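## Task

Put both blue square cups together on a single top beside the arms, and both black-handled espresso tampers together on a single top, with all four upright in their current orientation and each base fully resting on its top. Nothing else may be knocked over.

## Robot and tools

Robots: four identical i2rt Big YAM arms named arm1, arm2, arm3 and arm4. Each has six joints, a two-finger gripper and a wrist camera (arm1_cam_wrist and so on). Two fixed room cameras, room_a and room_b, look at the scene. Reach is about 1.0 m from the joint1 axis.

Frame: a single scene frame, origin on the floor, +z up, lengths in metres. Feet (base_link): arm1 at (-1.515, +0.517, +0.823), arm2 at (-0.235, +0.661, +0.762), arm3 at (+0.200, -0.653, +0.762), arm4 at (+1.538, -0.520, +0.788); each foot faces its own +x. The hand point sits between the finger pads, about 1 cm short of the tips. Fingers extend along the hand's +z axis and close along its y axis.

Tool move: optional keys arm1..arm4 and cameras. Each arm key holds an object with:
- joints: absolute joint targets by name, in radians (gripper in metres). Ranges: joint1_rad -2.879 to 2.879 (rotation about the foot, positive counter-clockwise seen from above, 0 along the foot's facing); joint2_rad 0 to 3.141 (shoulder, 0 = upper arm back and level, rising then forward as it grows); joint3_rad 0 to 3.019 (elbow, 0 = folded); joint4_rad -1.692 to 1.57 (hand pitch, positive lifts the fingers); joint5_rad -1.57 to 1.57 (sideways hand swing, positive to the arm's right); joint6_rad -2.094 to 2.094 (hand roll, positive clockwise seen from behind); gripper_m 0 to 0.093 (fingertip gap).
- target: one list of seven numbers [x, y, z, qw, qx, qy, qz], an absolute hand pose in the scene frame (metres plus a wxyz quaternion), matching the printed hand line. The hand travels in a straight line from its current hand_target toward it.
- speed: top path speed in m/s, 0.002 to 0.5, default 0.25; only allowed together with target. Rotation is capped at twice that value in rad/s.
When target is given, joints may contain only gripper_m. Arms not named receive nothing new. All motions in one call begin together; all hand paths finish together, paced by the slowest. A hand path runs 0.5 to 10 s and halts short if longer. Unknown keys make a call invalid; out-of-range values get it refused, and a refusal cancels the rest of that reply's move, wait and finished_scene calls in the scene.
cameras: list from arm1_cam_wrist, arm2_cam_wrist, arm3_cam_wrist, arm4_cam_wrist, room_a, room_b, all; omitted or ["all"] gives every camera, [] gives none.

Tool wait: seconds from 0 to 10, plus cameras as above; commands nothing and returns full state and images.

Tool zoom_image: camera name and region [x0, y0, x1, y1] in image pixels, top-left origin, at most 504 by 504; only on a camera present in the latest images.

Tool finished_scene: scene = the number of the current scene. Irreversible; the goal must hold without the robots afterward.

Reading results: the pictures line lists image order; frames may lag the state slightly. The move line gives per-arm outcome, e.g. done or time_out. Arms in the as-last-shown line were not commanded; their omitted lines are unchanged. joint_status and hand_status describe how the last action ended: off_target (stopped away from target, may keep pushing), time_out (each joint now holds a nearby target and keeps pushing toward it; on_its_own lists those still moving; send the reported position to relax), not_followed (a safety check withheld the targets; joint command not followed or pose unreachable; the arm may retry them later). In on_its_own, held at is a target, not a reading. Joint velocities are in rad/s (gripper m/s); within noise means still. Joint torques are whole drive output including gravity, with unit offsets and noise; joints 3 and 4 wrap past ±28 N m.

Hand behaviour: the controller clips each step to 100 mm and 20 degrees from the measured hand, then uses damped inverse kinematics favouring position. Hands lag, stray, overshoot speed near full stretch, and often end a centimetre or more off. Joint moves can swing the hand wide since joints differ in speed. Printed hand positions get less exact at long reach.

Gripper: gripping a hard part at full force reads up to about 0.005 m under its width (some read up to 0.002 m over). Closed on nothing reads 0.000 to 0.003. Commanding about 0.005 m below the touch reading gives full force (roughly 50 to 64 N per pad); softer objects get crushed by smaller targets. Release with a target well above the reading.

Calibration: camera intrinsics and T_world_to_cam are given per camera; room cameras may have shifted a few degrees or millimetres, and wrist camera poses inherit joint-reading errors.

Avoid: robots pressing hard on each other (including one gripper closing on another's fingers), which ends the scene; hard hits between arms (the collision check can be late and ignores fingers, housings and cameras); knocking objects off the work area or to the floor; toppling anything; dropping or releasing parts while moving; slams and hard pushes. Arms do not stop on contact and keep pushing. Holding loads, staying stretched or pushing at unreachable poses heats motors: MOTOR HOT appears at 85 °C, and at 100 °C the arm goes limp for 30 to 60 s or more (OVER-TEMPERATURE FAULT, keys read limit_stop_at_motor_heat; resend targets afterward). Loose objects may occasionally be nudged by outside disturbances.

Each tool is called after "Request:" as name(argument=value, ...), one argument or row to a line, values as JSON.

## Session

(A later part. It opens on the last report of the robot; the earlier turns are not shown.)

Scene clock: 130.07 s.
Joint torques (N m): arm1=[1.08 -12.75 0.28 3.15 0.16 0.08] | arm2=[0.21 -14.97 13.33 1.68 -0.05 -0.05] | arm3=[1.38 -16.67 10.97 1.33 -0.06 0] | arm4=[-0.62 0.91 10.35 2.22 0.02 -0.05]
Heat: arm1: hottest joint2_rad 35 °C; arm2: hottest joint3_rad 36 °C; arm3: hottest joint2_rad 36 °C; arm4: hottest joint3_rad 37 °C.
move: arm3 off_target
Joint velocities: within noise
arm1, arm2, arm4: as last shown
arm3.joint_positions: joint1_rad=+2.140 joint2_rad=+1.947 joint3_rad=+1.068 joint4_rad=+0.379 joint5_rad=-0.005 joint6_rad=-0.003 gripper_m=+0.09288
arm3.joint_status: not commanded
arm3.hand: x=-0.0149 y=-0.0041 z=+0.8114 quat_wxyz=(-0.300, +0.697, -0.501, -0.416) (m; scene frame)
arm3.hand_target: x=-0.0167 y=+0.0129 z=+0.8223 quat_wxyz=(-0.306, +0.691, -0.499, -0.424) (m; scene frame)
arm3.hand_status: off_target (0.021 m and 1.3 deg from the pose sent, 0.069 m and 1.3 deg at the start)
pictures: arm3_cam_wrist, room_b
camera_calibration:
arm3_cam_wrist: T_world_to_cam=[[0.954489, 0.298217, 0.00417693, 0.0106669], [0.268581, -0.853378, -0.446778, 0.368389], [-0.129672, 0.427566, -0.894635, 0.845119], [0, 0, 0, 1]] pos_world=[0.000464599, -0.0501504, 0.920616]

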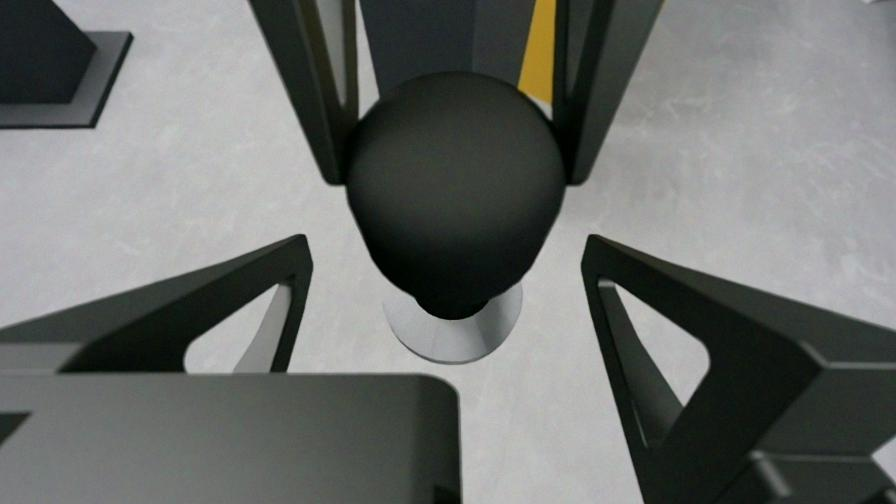

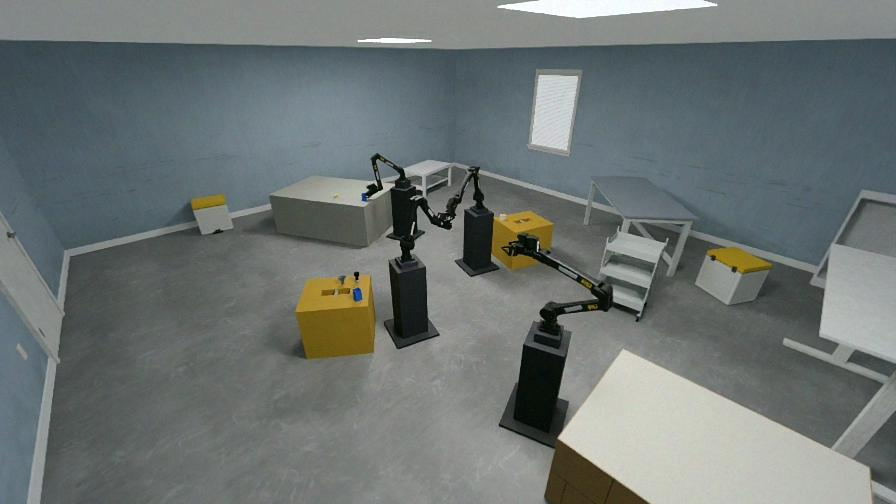

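Request:
move(
  arm3={"joints":{"gripper_m":0.012}},
  cameras=["arm3_cam_wrist"],
)

Request:
move(
  arm2={"joints":{"gripper_m":0.075}},
  cameras=["arm3_cam_wrist"],
)

Request:
move(
  arm2={"target":[-0.053,0.1,1.01,0.3554,0.5264,0.7286,-0.2568],"speed":0.15},
  cameras=["arm3_cam_wrist","arm2_cam_wrist"],
)

Scene clock: 131.43 s.
Joint torques (N m): arm1=[0.91 -11.93 0.57 3.22 0.16 0.07] | arm2=[0.73 -15.91 13.3 2.32 -0.13 -0.03] | arm3=[1.49 -17.14 10.95 1.7 -0.06 0] | arm4=[-0.79 0.91 10.37 2.24 0.03 -0.04]
Heat: arm1: hottest joint2_rad 35 °C; arm2: hottest joint3_rad 36 °C; arm3: hottest joint2_rad 36 °C; arm4: hottest joint3_rad 37 °C.
move: arm3 off_target
Joint velocities: within noise
arm1, arm4: as last shown
arm2.joint_positions: joint1_rad=+2.138 joint2_rad=+1.839 joint3_rad=+1.266 joint4_rad=-0.158 joint5_rad=+0.007 joint6_rad=+0.003 gripper_m=+0.04415
arm2.joint_status: not commanded
arm2.hand: x=-0.0272 y=-0.0006 z=+0.8579 quat_wxyz=(+0.323, +0.544, +0.737, -0.237) (m; scene frame)
arm2.hand_target: x=-0.0110 y=-0.0246 z=+0.8961 quat_wxyz=(+0.356, +0.526, +0.728, -0.257) (m; scene frame)
arm2.hand_status: not commanded
arm3.joint_positions: joint1_rad=+2.138 joint2_rad=+1.953 joint3_rad=+1.068 joint4_rad=+0.371 joint5_rad=-0.004 joint6_rad=-0.003 gripper_m=+0.02593
arm3.joint_status: gripper_m off_target (ended at +0.02596, target +0.01200)
arm3.hand: x=-0.0131 y=-0.0050 z=+0.8058 quat_wxyz=(-0.297, +0.700, -0.504, -0.411) (m; scene frame)
arm3.hand_target: x=-0.0164 y=+0.0130 z=+0.8224 quat_wxyz=(-0.306, +0.691, -0.500, -0.424) (m; scene frame)
arm3.hand_status: not commanded
pictures: arm3_cam_wrist
camera_calibration:
arm3_cam_wrist: T_world_to_cam=[[0.955157, 0.296064, 0.00462501, 0.00896628], [0.268623, -0.859847, -0.434171, 0.354413], [-0.124565, 0.415944, -0.900819, 0.845752], [0, 0, 0, 1]] pos_world=[0.00158372, -0.0496991, 0.915703]

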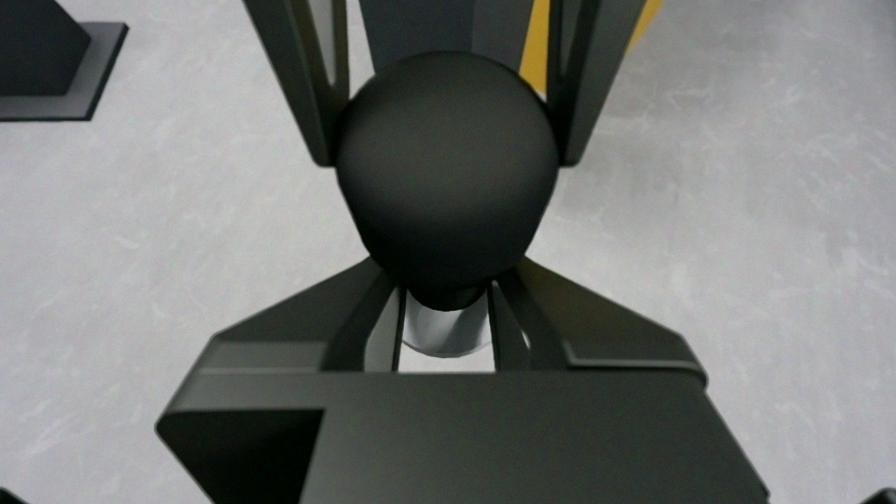

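Scene clock: 132.20 s.
Joint torques (N m): arm1=[0.67 -12.4 0.35 3.36 0.16 0.1] | arm2=[0.67 -16.26 11.29 2.22 -0.09 -0.07] | arm3=[1.49 -19.25 10.74 2.07 -0.07 0] | arm4=[-0.73 0.73 10.33 2.21 0.03 -0.05]
Heat: arm1: hottest joint2_rad 35 °C; arm2: hottest joint3_rad 36 °C; arm3: hottest joint2_rad 36 °C; arm4: hottest joint3_rad 37 °C.
move: arm2 done
Joint velocities: within noise
arm1: as last shown
arm2.joint_positions: joint1_rad=+2.138 joint2_rad=+1.839 joint3_rad=+1.296 joint4_rad=-0.158 joint5_rad=+0.006 joint6_rad=+0.003 gripper_m=+0.07491
arm2.joint_status: all done
arm2.hand: x=-0.0237 y=-0.0115 z=+0.8734 quat_wxyz=(+0.335, +0.540, +0.732, -0.245) (m; scene frame)
arm2.hand_target: x=-0.0110 y=-0.0246 z=+0.8961 quat_wxyz=(+0.356, +0.526, +0.728, -0.257) (m; scene frame)
arm2.hand_status: not commanded
arm3.joint_positions: joint1_rad=+2.138 joint2_rad=+1.978 joint3_rad=+1.068 joint4_rad=+0.364 joint5_rad=-0.004 joint6_rad=-0.003 gripper_m=+0.02593
arm3.joint_status: not commanded
arm3.hand: x=-0.0121 y=-0.0080 z=+0.7883 quat_wxyz=(-0.289, +0.706, -0.508, -0.400) (m; scene frame)
arm3.hand_target: x=-0.0164 y=+0.0130 z=+0.8224 quat_wxyz=(-0.306, +0.691, -0.499, -0.424) (m; scene frame)
arm3.hand_status: not commanded
arm4.joint_positions: joint1_rad=-1.858 joint2_rad=+0.601 joint3_rad=+0.809 joint4_rad=-0.310 joint5_rad=+0.001 joint6_rad=-0.002 gripper_m=+0.07490
arm4.joint_status: not commanded
arm4.hand: x=+1.1710 y=-0.5557 z=+1.2410 quat_wxyz=(-0.038, -0.743, -0.038, +0.667) (m; scene frame)
arm4.hand_target: x=+1.1706 y=-0.5511 z=+1.2363 quat_wxyz=(-0.032, -0.745, -0.036, +0.665) (m; scene frame)
arm4.hand_status: not commanded
pictures: arm3_cam_wrist
camera_calibration:
arm3_cam_wrist: T_world_to_cam=[[0.955116, 0.296187, 0.00510313, 0.00859219], [0.27269, -0.872353, -0.405759, 0.321495], [-0.115729, 0.388939, -0.913966, 0.841576], [0, 0, 0, 1]] pos_world=[0.00151983, -0.0494096, 0.899577]

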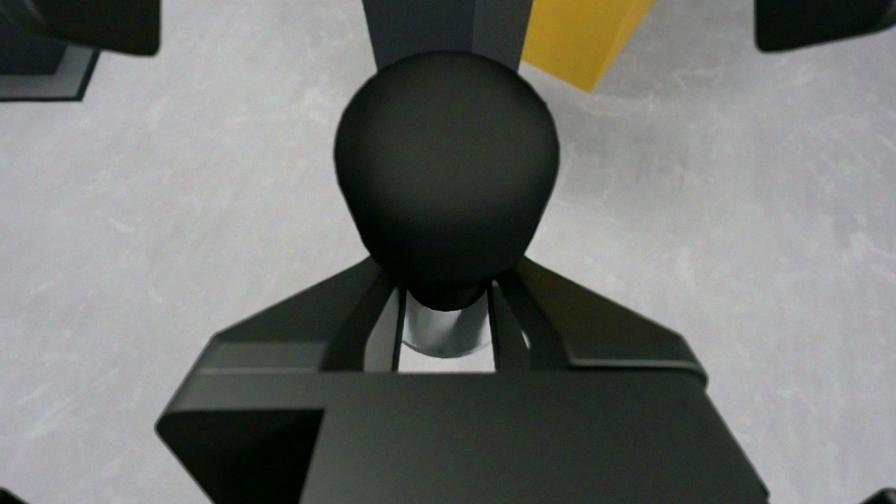

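Scene clock: 134.23 s.
Joint torques (N m): arm1=[0.38 -12.28 0.29 3.14 0.2 0.07] | arm2=[0.15 -11.81 9.47 1.22 -0.06 -0.02] | arm3=[1.49 -19.49 10.78 2.02 -0.06 0] | arm4=[-0.79 0.91 10.36 2.24 0.03 -0.04]
Heat: arm1: hottest joint2_rad 35 °C; arm2: hottest joint3_rad 36 °C; arm3: hottest joint2_rad 36 °C; arm4: hottest joint3_rad 37 °C.
move: arm2 done
Joint velocities: within noise
arm1, arm3, arm4: as last shown
arm2.joint_positions: joint1_rad=+2.138 joint2_rad=+1.408 joint3_rad=+1.103 joint4_rad=-0.348 joint5_rad=+0.005 joint6_rad=+0.003 gripper_m=+0.07493
arm2.joint_status: not commanded
arm2.hand: x=-0.0586 y=+0.0966 z=+1.0044 quat_wxyz=(+0.353, +0.534, +0.724, -0.257) (m; scene frame)
arm2.hand_target: x=-0.0531 y=+0.0999 z=+1.0100 quat_wxyz=(+0.355, +0.526, +0.728, -0.257) (m; scene frame)
arm2.hand_status: done (0.009 m and 1.1 deg from the pose sent, 0.179 m and 3.2 deg at the start)
pictures: arm2_cam_wrist, arm3_cam_wrist
camera_calibration:
arm2_cam_wrist: T_world_to_cam=[[-0.955348, -0.295353, -0.00875804, -0.0170942], [-0.282079, 0.920436, -0.270608, 0.170513], [0.0879861, -0.256054, -0.96265, 1.12077], [0, 0, 0, 1]] pos_world=[-0.066845, 0.124983, 1.1249]
arm3_cam_wrist: T_world_to_cam=[[0.955116, 0.296187, 0.00510313, 0.00859219], [0.27269, -0.872353, -0.405759, 0.321495], [-0.115729, 0.388939, -0.913966, 0.841576], [0, 0, 0, 1]] pos_world=[0.00151983, -0.0494096, 0.899577]

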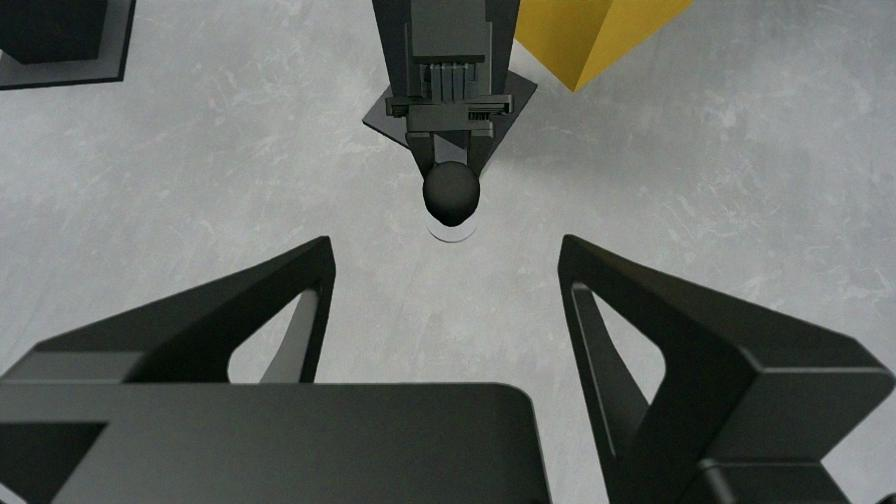

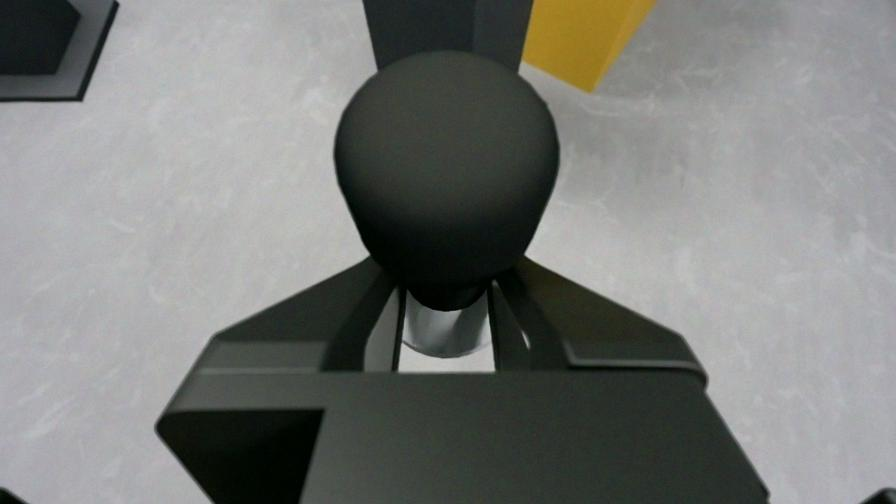

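Request:
move(
  arm3={"target":[0.07,-0.255,0.88,0.306,-0.691,0.4994,0.4235],"speed":0.18},
  arm2={"joints":{"joint2_rad":1.0,"joint3_rad":0.8,"joint1_rad":1.6,"gripper_m":0.093}},
  arm1={"target":[-1.73,0.06,0.70,0.2397,0.7548,0.3763,-0.4808],"speed":0.08},
  cameras=["arm1_cam_wrist"],
)

Request:
move(
  arm3={"joints":{"joint1_rad":0.3}},
  arm2={"joints":{"joint1_rad":0.374,"joint5_rad":0,"joint6_rad":0}},
  arm1={"target":[-1.69,0.12,0.88,0.2397,0.7548,0.3763,-0.4808],"speed":0.15},
  cameras=["arm1_cam_wrist"],
)

Request:
move(
  arm3={"joints":{"joint1_rad":-1.885,"joint5_rad":0,"joint6_rad":0}},
  cameras=["arm3_cam_wrist"],
)

Scene clock: 137.87 s.
Joint torques (N m): arm1=[0.97 -13.51 -0.03 1.94 0.2 0.09] | arm2=[-0.97 -6.42 10.04 1.48 0.04 -0.01] | arm3=[1.55 -8.29 7.82 1.95 -0.06 0] | arm4=[-0.67 0.85 10.37 2.22 0.03 -0.04]
Heat: arm1: hottest joint2_rad 35 °C; arm2: hottest joint3_rad 37 °C; arm3: hottest joint2_rad 36 °C; arm4: hottest joint3_rad 37 °C.
move: arm1 done; arm2 done; arm3 off_target
Joint velocities: within noise
arm1.joint_positions: joint1_rad=+2.428 joint2_rad=+2.335 joint3_rad=+0.642 joint4_rad=+1.235 joint5_rad=+0.264 joint6_rad=+0.117 gripper_m=+0.05314
arm1.joint_status: not commanded
arm1.hand: x=-1.7348 y=+0.0630 z=+0.6964 quat_wxyz=(+0.234, +0.753, +0.379, -0.484) (m; scene frame)
arm1.hand_target: x=-1.7301 y=+0.0600 z=+0.7000 quat_wxyz=(+0.240, +0.755, +0.376, -0.481) (m; scene frame)
arm1.hand_status: done (0.007 m and 0.8 deg from the pose sent, 0.055 m and 0.7 deg at the start)
arm2.joint_positions: joint1_rad=+1.612 joint2_rad=+1.002 joint3_rad=+0.796 joint4_rad=-0.351 joint5_rad=+0.003 joint6_rad=+0.002 gripper_m=+0.09289
arm2.joint_status: all done
arm2.hand: x=-0.3351 y=+0.2096 z=+1.0326 quat_wxyz=(+0.298, +0.685, +0.549, -0.374) (m; scene frame)
arm2.hand_target: x=-0.3404 y=+0.2110 z=+1.0349 quat_wxyz=(+0.295, +0.686, +0.547, -0.378) (m; scene frame)
arm2.hand_status: not commanded
arm3.joint_positions: joint1_rad=+2.138 joint2_rad=+1.206 joint3_rad=+0.353 joint4_rad=+0.334 joint5_rad=-0.004 joint6_rad=-0.003 gripper_m=+0.02593
arm3.joint_status: not commanded
arm3.hand: x=+0.0701 y=-0.2593 z=+0.8632 quat_wxyz=(-0.296, +0.701, -0.504, -0.409) (m; scene frame)
arm3.hand_target: x=+0.0701 y=-0.2550 z=+0.8796 quat_wxyz=(-0.306, +0.691, -0.500, -0.423) (m; scene frame)
arm3.hand_status: off_target (0.017 m and 2.4 deg from the pose sent, 0.276 m and 3.9 deg at the start)
arm4: as last shown
pictures: arm1_cam_wrist
camera_calibration:
arm1_cam_wrist: T_world_to_cam=[[-0.797593, 0.602876, 0.0196457, -1.43608], [0.517568, 0.700733, -0.491015, 1.20103], [-0.309787, -0.381462, -0.87093, 0.217364], [0, 0, 0, 1]] pos_world=[-1.69969, 0.107095, 0.807244]

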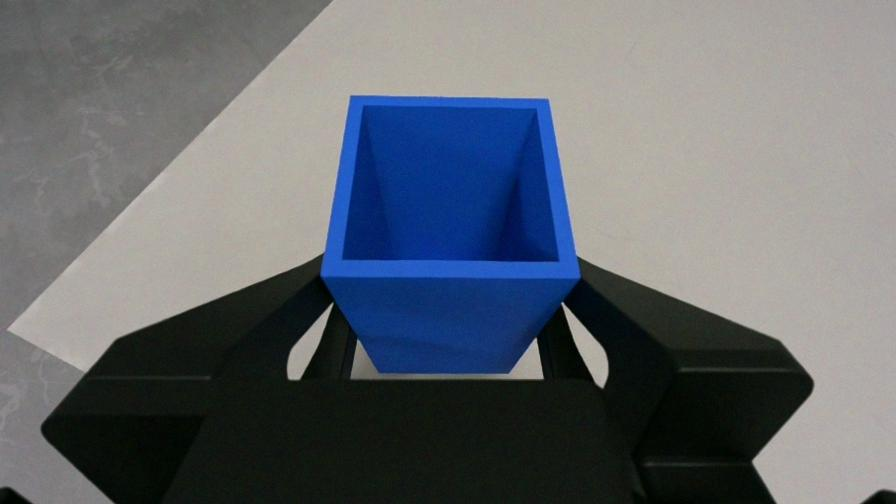

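Scene clock: 140.07 s.
Joint torques (N m): arm1=[0.15 -8 4.7 1.84 0.23 0.09] | arm2=[-0.91 -6.3 9.99 1.46 0.04 0.07] | arm3=[1.49 -8.41 7.73 1.96 -0.08 0] | arm4=[-0.91 0.97 10.33 2.28 0.03 -0.04]
Heat: arm1: hottest joint2_rad 35 °C; arm2: hottest joint3_rad 37 °C; arm3: hottest joint3_rad 37 °C; arm4: hottest joint3_rad 37 °C.
move: arm1 done; arm2 done; arm3 done
Joint velocities: within noise
arm1.joint_positions: joint1_rad=+2.485 joint2_rad=+1.521 joint3_rad=+0.347 joint4_rad=+0.706 joint5_rad=+0.315 joint6_rad=+0.143 gripper_m=+0.05314
arm1.joint_status: not commanded
arm1.hand: x=-1.6943 y=+0.1219 z=+0.8775 quat_wxyz=(+0.233, +0.754, +0.380, -0.483) (m; scene frame)
arm1.hand_target: x=-1.6900 y=+0.1200 z=+0.8799 quat_wxyz=(+0.240, +0.755, +0.377, -0.481) (m; scene frame)
arm1.hand_status: done (0.005 m and 0.9 deg from the pose sent, 0.197 m and 0.8 deg at the start)
arm2.joint_positions: joint1_rad=+0.385 joint2_rad=+1.002 joint3_rad=+0.796 joint4_rad=-0.351 joint5_rad=+0.002 joint6_rad=+0.002 gripper_m=+0.09289
arm2.joint_status: all done
arm2.hand: x=-0.6894 y=+0.5998 z=+1.0383 quat_wxyz=(+0.024, +0.873, +0.057, -0.484) (m; scene frame)
arm2.hand_target: x=-0.6898 y=+0.6047 z=+1.0406 quat_wxyz=(+0.021, +0.873, +0.053, -0.484) (m; scene frame)
arm2.hand_status: not commanded
arm3.joint_positions: joint1_rad=+0.306 joint2_rad=+1.205 joint3_rad=+0.353 joint4_rad=+0.334 joint5_rad=-0.004 joint6_rad=-0.003 gripper_m=+0.02593
arm3.joint_status: all done
arm3.hand: x=+0.6140 y=-0.6304 z=+0.8607 quat_wxyz=(-0.502, +0.024, -0.864, -0.018) (m; scene frame)
arm3.hand_target: x=+0.6183 y=-0.6323 z=+0.8770 quat_wxyz=(-0.520, +0.022, -0.854, -0.018) (m; scene frame)
arm3.hand_status: not commanded
arm4: as last shown
pictures: arm1_cam_wrist
camera_calibration:
arm1_cam_wrist: T_world_to_cam=[[-0.797832, 0.602527, 0.0206268, -1.44403], [0.517385, 0.701853, -0.489606, 1.22597], [-0.309478, -0.379952, -0.8717, 0.411051], [0, 0, 0, 1]] pos_world=[-1.65919, 0.165794, 0.988344]

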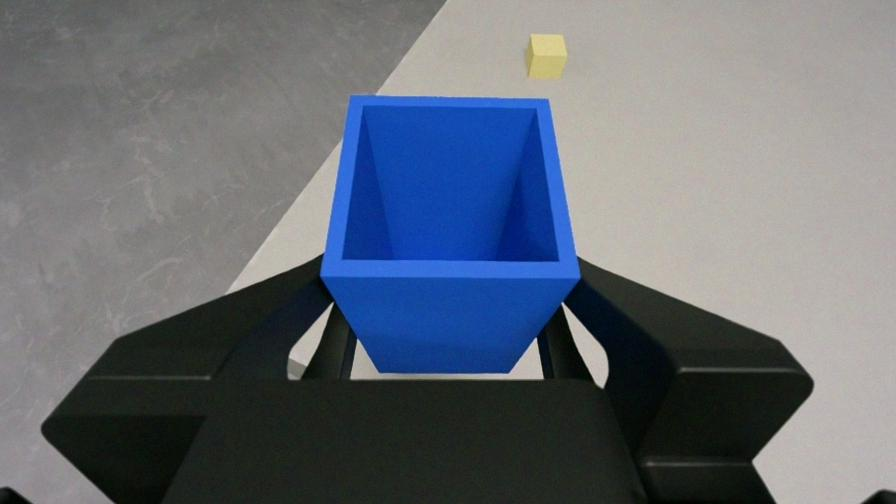

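Scene clock: 142.23 s.
Joint torques (N m): arm1=[1.03 -7.82 4.78 2.11 0.24 0.12] | arm2=[-1.14 -6.18 9.98 1.46 0.02 0.05] | arm3=[1.44 -8.47 7.66 1.95 -0.03 0.02] | arm4=[-0.73 0.73 10.36 2.22 0.03 -0.04]
Heat: arm1: hottest joint2_rad 35 °C; arm2: hottest joint3_rad 37 °C; arm3: hottest joint3_rad 37 °C; arm4: hottest joint3_rad 37 °C.
move: arm3 done
Joint velocities: within noise
arm1.joint_positions: joint1_rad=+2.485 joint2_rad=+1.521 joint3_rad=+0.347 joint4_rad=+0.705 joint5_rad=+0.315 joint6_rad=+0.144 gripper_m=+0.05314
arm1.joint_status: not commanded
arm1.hand: x=-1.6943 y=+0.1220 z=+0.8773 quat_wxyz=(+0.233, +0.754, +0.380, -0.483) (m; scene frame)
arm1.hand_target: x=-1.6901 y=+0.1200 z=+0.8799 quat_wxyz=(+0.240, +0.755, +0.376, -0.481) (m; scene frame)
arm1.hand_status: not commanded
arm2, arm4: as last shown
arm3.joint_positions: joint1_rad=-1.879 joint2_rad=+1.205 joint3_rad=+0.353 joint4_rad=+0.334 joint5_rad=+0.002 joint6_rad=-0.003 gripper_m=+0.02594
arm3.joint_status: all done
arm3.hand: x=-0.0211 y=-1.0050 z=+0.8584 quat_wxyz=(-0.240, -0.757, -0.421, +0.439) (m; scene frame)
arm3.hand_target: x=-0.0252 y=-1.0074 z=+0.8748 quat_wxyz=(-0.248, -0.749, -0.413, +0.454) (m; scene frame)
arm3.hand_status: not commanded
pictures: arm3_cam_wrist
camera_calibration:
arm3_cam_wrist: T_world_to_cam=[[-0.836262, 0.548241, 0.00992676, 0.523453], [0.494149, 0.761351, -0.419715, 1.14124], [-0.237663, -0.346087, -0.907601, 0.545712], [0, 0, 0, 1]] pos_world=[0.00349512, -0.967003, 0.969091]

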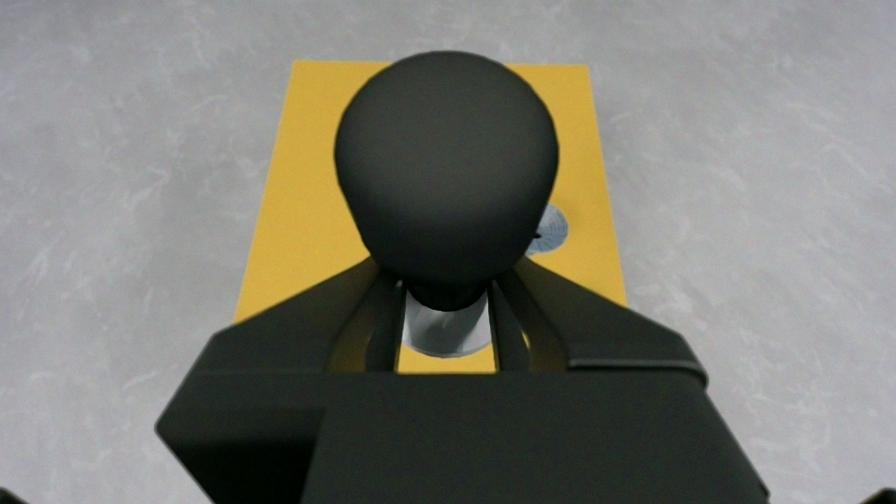

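Request:
move(
  arm3={"target":[-0.046,-1.04,0.63,0.2602,0.7373,0.4045,-0.4743],"speed":0.2},
  cameras=["arm3_cam_wrist"],
)

Request:
move(
  arm3={"target":[-0.046,-1.04,0.565,0.2602,0.7373,0.4045,-0.4743],"speed":0.07},
  cameras=["arm3_cam_wrist"],
)

Request:
move(
  arm3={"target":[-0.046,-1.04,0.553,0.2602,0.7373,0.4045,-0.4743],"speed":0.03},
  cameras=[],
)

Request:
move(
  arm3={"target":[-0.046,-1.04,0.547,0.2602,0.7373,0.4045,-0.4743],"speed":0.03},
  cameras=["arm3_cam_wrist"],
)

Scene clock: 145.20 s.
Joint torques (N m): arm1=[0.15 -8.12 4.46 1.92 0.22 0.09] | arm2=[-1.49 -6.01 9.92 1.66 0.04 0.09] | arm3=[1.49 -13.63 -0.18 3.85 0.06 0.07] | arm4=[-0.73 0.91 10.35 2.29 0.02 -0.03]
Heat: arm1: hottest joint2_rad 35 °C; arm2: hottest joint3_rad 37 °C; arm3: hottest joint3_rad 37 °C; arm4: hottest joint3_rad 37 °C.
move: arm3 off_target
Joint velocities: within noise
arm1, arm2, arm4: as last shown
arm1.hand: x=-1.6943 y=+0.1220 z=+0.8773 quat_wxyz=(+0.234, +0.754, +0.379, -0.483) (m; scene frame)
arm3.joint_positions: joint1_rad=-1.879 joint2_rad=+2.406 joint3_rad=+0.521 joint4_rad=+1.403 joint5_rad=+0.002 joint6_rad=-0.003 gripper_m=+0.02594
arm3.joint_status: not commanded
arm3.hand: x=-0.0387 y=-1.0314 z=+0.6162 quat_wxyz=(-0.247, -0.749, -0.417, +0.453) (m; scene frame)
arm3.hand_target: x=-0.0458 y=-1.0396 z=+0.6300 quat_wxyz=(-0.260, -0.738, -0.405, +0.474) (m; scene frame)
arm3.hand_status: off_target (0.018 m and 3.5 deg from the pose sent, 0.232 m and 5.6 deg at the start)
pictures: arm3_cam_wrist
camera_calibration:
arm3_cam_wrist: T_world_to_cam=[[-0.836115, 0.548476, 0.00919719, 0.526318], [0.485605, 0.747863, -0.452646, 1.07444], [-0.255144, -0.373998, -0.891643, 0.27323], [0, 0, 0, 1]] pos_world=[-0.0119767, -0.990017, 0.725123]

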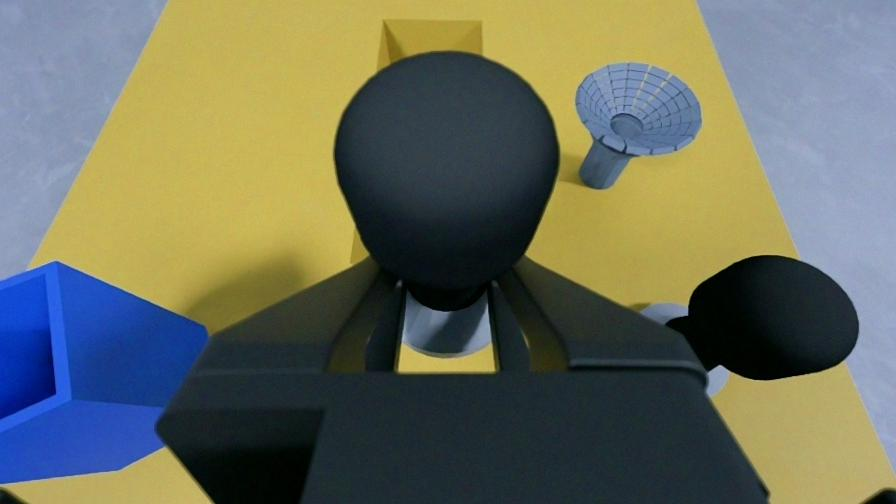

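Scene clock: 146.83 s.
Joint torques (N m): arm1=[0.85 -8.59 4.7 1.89 0.29 0.09] | arm2=[-1.38 -6.3 9.88 1.4 0.05 0.03] | arm3=[1.55 -14.15 -1.06 3.85 0.09 0.07] | arm4=[-0.85 0.85 10.35 2.28 0.03 -0.04]
Heat: arm1: hottest joint2_rad 35 °C; arm2: hottest joint3_rad 37 °C; arm3: hottest joint2_rad 36 °C; arm4: hottest joint3_rad 37 °C.
move: arm3 off_target
Joint velocities: within noise
arm1, arm2, arm4: as last shown
arm3.joint_positions: joint1_rad=-1.879 joint2_rad=+2.632 joint3_rad=+0.644 joint4_rad=+1.509 joint5_rad=+0.002 joint6_rad=-0.003 gripper_m=+0.02594
arm3.joint_status: not commanded
arm3.hand: x=-0.0393 y=-1.0318 z=+0.5524 quat_wxyz=(-0.248, -0.748, -0.416, +0.454) (m; scene frame)
arm3.hand_target: x=-0.0458 y=-1.0397 z=+0.5649 quat_wxyz=(-0.260, -0.738, -0.405, +0.474) (m; scene frame)
arm3.hand_status: off_target (0.016 m and 3.3 deg from the pose sent, 0.052 m and 3.5 deg at the start)
pictures: arm3_cam_wrist
camera_calibration:
arm3_cam_wrist: T_world_to_cam=[[-0.836136, 0.548445, 0.00915563, 0.526679], [0.484891, 0.746841, -0.455093, 1.04642], [-0.256431, -0.37608, -0.890397, 0.213085], [0, 0, 0, 1]] pos_world=[-0.0123821, -0.990226, 0.661126]

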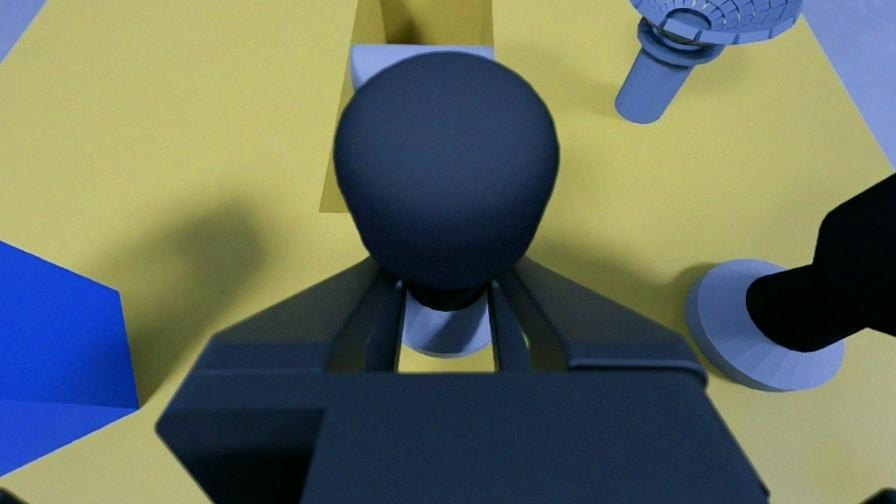

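Scene clock: 147.83 s.
Joint torques (N m): arm1=[1.79 -8.47 4.59 1.98 0.27 0.08] | arm2=[-0.85 -5.89 9.98 1.44 0.03 0.05] | arm3=[1.49 -14.04 -1.14 3.93 0.09 0.07] | arm4=[-0.67 0.91 10.33 2.24 0.03 -0.05]
Heat: arm1: hottest joint2_rad 35 °C; arm2: hottest joint3_rad 37 °C; arm3: hottest joint2_rad 36 °C; arm4: hottest joint3_rad 37 °C.
move: arm3 off_target
Joint velocities: within noise
arm1, arm2, arm4: as last shown
arm1.joint_positions: joint1_rad=+2.485 joint2_rad=+1.521 joint3_rad=+0.347 joint4_rad=+0.705 joint5_rad=+0.315 joint6_rad=+0.145 gripper_m=+0.05314
arm3.joint_positions: joint1_rad=-1.879 joint2_rad=+2.668 joint3_rad=+0.670 joint4_rad=+1.522 joint5_rad=+0.002 joint6_rad=-0.003 gripper_m=+0.02594
arm3.joint_status: not commanded
arm3.hand: x=-0.0396 y=-1.0323 z=+0.5412 quat_wxyz=(-0.248, -0.748, -0.416, +0.454) (m; scene frame)
arm3.hand_target: x=-0.0458 y=-1.0397 z=+0.5529 quat_wxyz=(-0.260, -0.738, -0.405, +0.474) (m; scene frame)
arm3.hand_status: off_target (0.015 m and 3.2 deg from the pose sent, 0.011 m and 3.3 deg at the start)
pictures: none
No camera images: "cameras" was empty.

Scene clock: 148.80 s.
Joint torques (N m): arm1=[1.26 -8.35 4.75 2.06 0.28 0.11] | arm2=[-0.91 -5.95 9.91 1.5 0.01 0.03] | arm3=[1.55 -14.04 -1.21 3.84 0.1 0.07] | arm4=[-0.73 0.85 10.35 2.24 0.03 -0.05]
Heat: arm1: hottest joint2_rad 35 °C; arm2: hottest joint3_rad 37 °C; arm3: hottest joint2_rad 36 °C; arm4: hottest joint3_rad 37 °C.
move: arm3 off_target
Joint velocities: within noise
arm1, arm2: as last shown
arm3.joint_positions: joint1_rad=-1.879 joint2_rad=+2.686 joint3_rad=+0.683 joint4_rad=+1.527 joint5_rad=+0.002 joint6_rad=-0.003 gripper_m=+0.02594
arm3.joint_status: not commanded
arm3.hand: x=-0.0399 y=-1.0327 z=+0.5357 quat_wxyz=(-0.248, -0.747, -0.416, +0.455) (m; scene frame)
arm3.hand_target: x=-0.0459 y=-1.0398 z=+0.5471 quat_wxyz=(-0.260, -0.737, -0.405, +0.474) (m; scene frame)
arm3.hand_status: off_target (0.015 m and 3.2 deg from the pose sent, 0.011 m and 3.2 deg at the start)
arm4.joint_positions: joint1_rad=-1.858 joint2_rad=+0.601 joint3_rad=+0.809 joint4_rad=-0.310 joint5_rad=+0.001 joint6_rad=-0.002 gripper_m=+0.07490
arm4.joint_status: not commanded
arm4.hand: x=+1.1710 y=-0.5557 z=+1.2410 quat_wxyz=(-0.038, -0.743, -0.038, +0.667) (m; scene frame)
arm4.hand_target: x=+1.1706 y=-0.5511 z=+1.2363 quat_wxyz=(-0.032, -0.745, -0.036, +0.665) (m; scene frame)
arm4.hand_status: not commanded
pictures: arm3_cam_wrist
camera_calibration:
arm3_cam_wrist: T_world_to_cam=[[-0.836135, 0.548449, 0.00906593, 0.526834], [0.48416, 0.745689, -0.457752, 1.03991], [-0.257814, -0.378353, -0.889034, 0.194686], [0, 0, 0, 1]] pos_world=[-0.0127878, -0.990735, 0.644329]

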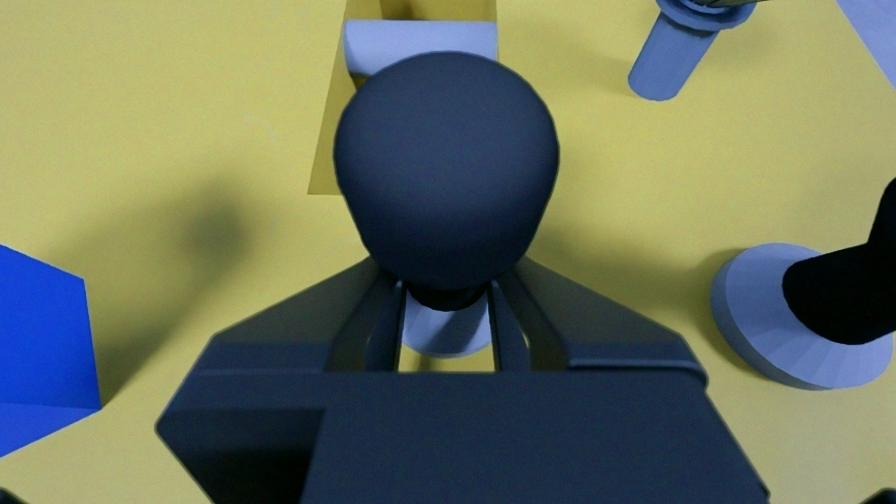

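Request:
move(
  arm3={"target":[-0.046,-1.04,0.541,0.2602,0.7373,0.4045,-0.4743],"speed":0.03},
  cameras=[],
)

Request:
move(
  arm3={"target":[-0.046,-1.04,0.536,0.2602,0.7373,0.4045,-0.4743],"speed":0.03},
  cameras=["arm3_cam_wrist"],
)

Scene clock: 150.17 s.
Joint torques (N m): arm1=[2.08 -8.18 4.52 1.98 0.31 0.12] | arm2=[-1.2 -6.01 9.98 1.59 0.01 0.02] | arm3=[1.61 -13.39 -0.9 3.44 0.1 0.06] | arm4=[-0.62 0.62 10.37 2.24 0.02 -0.03]
Heat: arm1: hottest joint2_rad 35 °C; arm2: hottest joint3_rad 37 °C; arm3: hottest joint2_rad 36 °C; arm4: hottest joint3_rad 37 °C.
move: arm3 off_target
Joint velocities: within noise
arm1, arm2, arm4: as last shown
arm3.joint_positions: joint1_rad=-1.879 joint2_rad=+2.697 joint3_rad=+0.693 joint4_rad=+1.542 joint5_rad=+0.002 joint6_rad=-0.002 gripper_m=+0.02594
arm3.joint_status: not commanded
arm3.hand: x=-0.0410 y=-1.0346 z=+0.5347 quat_wxyz=(-0.251, -0.744, -0.414, +0.460) (m; scene frame)
arm3.hand_target: x=-0.0459 y=-1.0398 z=+0.5411 quat_wxyz=(-0.260, -0.737, -0.405, +0.474) (m; scene frame)
arm3.hand_status: off_target (0.010 m and 2.4 deg from the pose sent, 0.011 m and 3.2 deg at the start)
pictures: none
No camera images: "cameras" was empty.

Scene clock: 151.13 s.
Joint torques (N m): arm1=[1.44 -7.94 4.72 1.92 0.23 0.13] | arm2=[-1.08 -6.24 10 1.4 0.04 0.04] | arm3=[1.55 -12.86 -0.76 3.03 0.11 0.06] | arm4=[-0.67 0.91 10.33 2.22 0.04 -0.05]
Heat: arm1: hottest joint2_rad 35 °C; arm2: hottest joint3_rad 37 °C; arm3: hottest joint2_rad 36 °C; arm4: hottest joint3_rad 37 °C.
move: arm3 done
Joint velocities: within noise
arm1, arm2, arm4: as last shown
arm3.joint_positions: joint1_rad=-1.879 joint2_rad=+2.705 joint3_rad=+0.702 joint4_rad=+1.554 joint5_rad=+0.002 joint6_rad=-0.001 gripper_m=+0.02594
arm3.joint_status: not commanded
arm3.hand: x=-0.0426 y=-1.0370 z=+0.5345 quat_wxyz=(-0.254, -0.741, -0.412, +0.465) (m; scene frame)
arm3.hand_target: x=-0.0460 y=-1.0399 z=+0.5361 quat_wxyz=(-0.260, -0.737, -0.405, +0.474) (m; scene frame)
arm3.hand_status: done (0.005 m and 1.6 deg from the pose sent, 0.007 m and 2.4 deg at the start)
pictures: arm3_cam_wrist
camera_calibration:
arm3_cam_wrist: T_world_to_cam=[[-0.83571, 0.549125, 0.00715717, 0.528695], [0.478262, 0.734145, -0.481971, 1.04463], [-0.269917, -0.399365, -0.876158, 0.162025], [0, 0, 0, 1]] pos_world=[-0.0140375, -0.992523, 0.641657]

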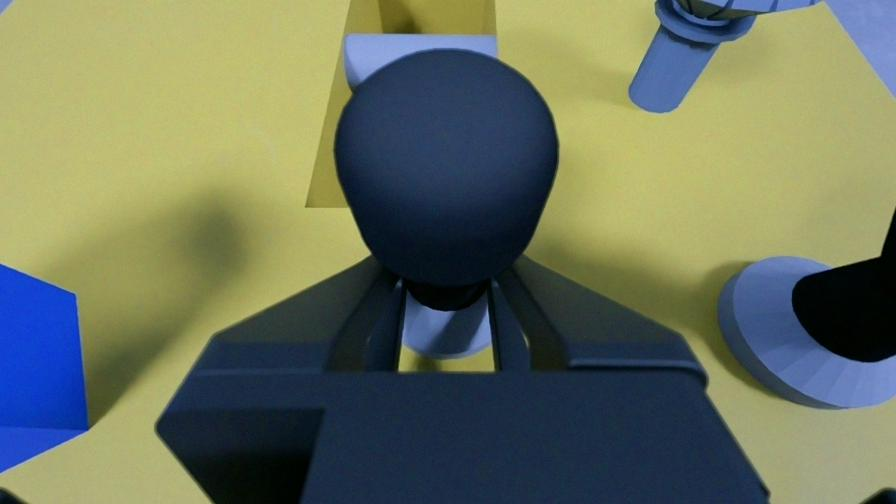

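Request:
move(
  arm3={"joints":{"gripper_m":0.032}},
  cameras=[],
)

Request:
move(
  arm3={"joints":{"gripper_m":0.06}},
  cameras=["arm3_cam_wrist"],
)

Request:
move(
  arm3={"target":[-0.008,-0.98,0.57,0.2602,0.7373,0.4045,-0.4743],"speed":0.12},
  cameras=["arm3_cam_wrist"],
)

Scene clock: 152.33 s.
Joint torques (N m): arm1=[0.44 -8.53 4.49 1.85 0.19 0.12] | arm2=[-1.14 -6.07 9.96 1.43 0.04 0.01] | arm3=[1.61 -13.1 -1.29 3.04 0.11 0.06] | arm4=[-0.67 0.73 10.37 2.25 0.03 -0.03]
Heat: arm1: hottest joint2_rad 35 °C; arm2: hottest joint3_rad 37 °C; arm3: hottest joint2_rad 36 °C; arm4: hottest joint3_rad 37 °C.
move: arm3 done
Joint velocities: within noise
arm1, arm4: as last shown
arm2.joint_positions: joint1_rad=+0.385 joint2_rad=+1.002 joint3_rad=+0.796 joint4_rad=-0.351 joint5_rad=+0.002 joint6_rad=+0.002 gripper_m=+0.09289
arm2.joint_status: not commanded
arm2.hand: x=-0.6894 y=+0.5998 z=+1.0383 quat_wxyz=(+0.024, +0.873, +0.057, -0.484) (m; scene frame)
arm2.hand_target: x=-0.6898 y=+0.6047 z=+1.0406 quat_wxyz=(+0.021, +0.873, +0.053, -0.484) (m; scene frame)
arm2.hand_status: not commanded
arm3.joint_positions: joint1_rad=-1.879 joint2_rad=+2.706 joint3_rad=+0.709 joint4_rad=+1.554 joint5_rad=+0.002 joint6_rad=-0.001 gripper_m=+0.03189
arm3.joint_status: all done
arm3.hand: x=-0.0442 y=-1.0396 z=+0.5347 quat_wxyz=(-0.256, -0.740, -0.411, +0.467) (m; scene frame)
arm3.hand_target: x=-0.0459 y=-1.0399 z=+0.5361 quat_wxyz=(-0.260, -0.737, -0.405, +0.474) (m; scene frame)
arm3.hand_status: not commanded
pictures: none
No camera images: "cameras" was empty.

Scene clock: 152.93 s.
Joint torques (N m): arm1=[1.14 -8.18 4.53 1.88 0.2 0.16] | arm2=[-1.32 -6.36 9.8 1.62 0.05 0.04] | arm3=[1.55 -13.04 -1.29 3.04 0.11 0.06] | arm4=[-0.62 0.91 10.33 2.21 0.03 -0.05]
Heat: arm1: hottest joint2_rad 35 °C; arm2: hottest joint3_rad 37 °C; arm3: hottest joint2_rad 36 °C; arm4: hottest joint3_rad 37 °C.
move: arm3 done
Joint velocities: within noise
arm1.joint_positions: joint1_rad=+2.485 joint2_rad=+1.521 joint3_rad=+0.347 joint4_rad=+0.705 joint5_rad=+0.315 joint6_rad=+0.145 gripper_m=+0.05314
arm1.joint_status: not commanded
arm1.hand: x=-1.6943 y=+0.1220 z=+0.8773 quat_wxyz=(+0.234, +0.754, +0.379, -0.483) (m; scene frame)
arm1.hand_target: x=-1.6901 y=+0.1200 z=+0.8799 quat_wxyz=(+0.240, +0.755, +0.376, -0.481) (m; scene frame)
arm1.hand_status: not commanded
arm2, arm4: as last shown
arm3.joint_positions: joint1_rad=-1.879 joint2_rad=+2.706 joint3_rad=+0.709 joint4_rad=+1.554 joint5_rad=+0.002 joint6_rad=-0.001 gripper_m=+0.05976
arm3.joint_status: all done
arm3.hand: x=-0.0442 y=-1.0396 z=+0.5347 quat_wxyz=(-0.256, -0.740, -0.411, +0.467) (m; scene frame)
arm3.hand_target: x=-0.0459 y=-1.0399 z=+0.5361 quat_wxyz=(-0.260, -0.737, -0.405, +0.474) (m; scene frame)
arm3.hand_status: not commanded
pictures: arm3_cam_wrist
camera_calibration:
arm3_cam_wrist: T_world_to_cam=[[-0.835689, 0.549158, 0.00695241, 0.528902], [0.476602, 0.73145, -0.487679, 1.04753], [-0.272898, -0.404235, -0.872995, 0.153933], [0, 0, 0, 1]] pos_world=[-0.0152499, -0.994443, 0.641564]

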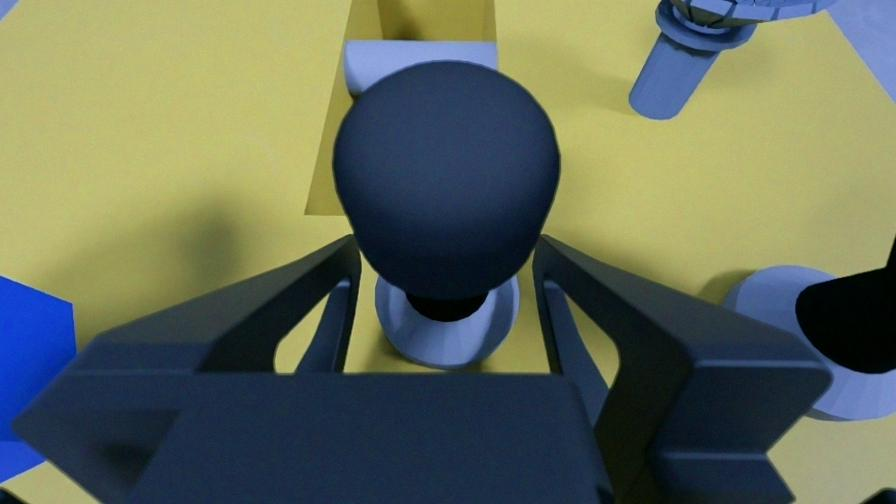

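Scene clock: 154.23 s.
Joint torques (N m): arm1=[1.61 -8.82 4.44 1.87 0.26 0.11] | arm2=[-0.79 -6.36 9.91 1.4 0.05 0.04] | arm3=[1.61 -14.21 -4.77 2.92 0.1 0.06] | arm4=[-0.56 0.85 10.35 2.25 0.03 -0.04]
Heat: arm1: hottest joint2_rad 35 °C; arm2: hottest joint3_rad 38 °C; arm3: hottest joint2_rad 36 °C; arm4: hottest joint3_rad 37 °C.
move: arm3 off_target
Joint velocities: within noise
arm1, arm2, arm4: as last shown
arm3.joint_positions: joint1_rad=-1.879 joint2_rad=+2.638 joint3_rad=+0.505 joint4_rad=+1.562 joint5_rad=+0.002 joint6_rad=-0.001 gripper_m=+0.05987
arm3.joint_status: not commanded
arm3.hand: x=-0.0076 y=-0.9813 z=+0.5570 quat_wxyz=(-0.229, -0.768, -0.427, +0.418) (m; scene frame)
arm3.hand_target: x=-0.0083 y=-0.9805 z=+0.5697 quat_wxyz=(-0.234, -0.766, -0.420, +0.427) (m; scene frame)
arm3.hand_status: off_target (0.013 m and 8.6 deg from the pose sent, 0.078 m and 1.2 deg at the start; a joint's target at an end of its range on 38 of 39 steps)
pictures: arm3_cam_wrist
camera_calibration:
arm3_cam_wrist: T_world_to_cam=[[-0.835981, 0.54867, 0.00979365, 0.525249], [0.506506, 0.778358, -0.370958, 0.979564], [-0.211157, -0.305154, -0.928598, 0.335579], [0, 0, 0, 1]] pos_world=[0.0138036, -0.948237, 0.669851]

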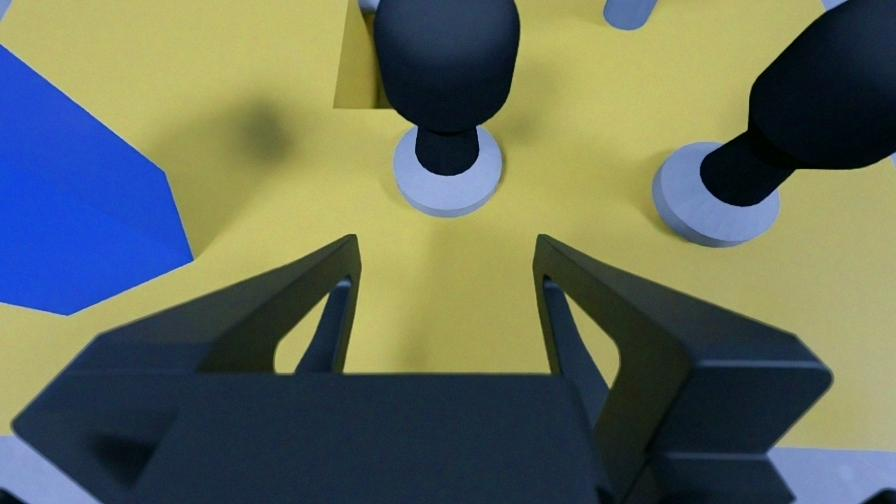

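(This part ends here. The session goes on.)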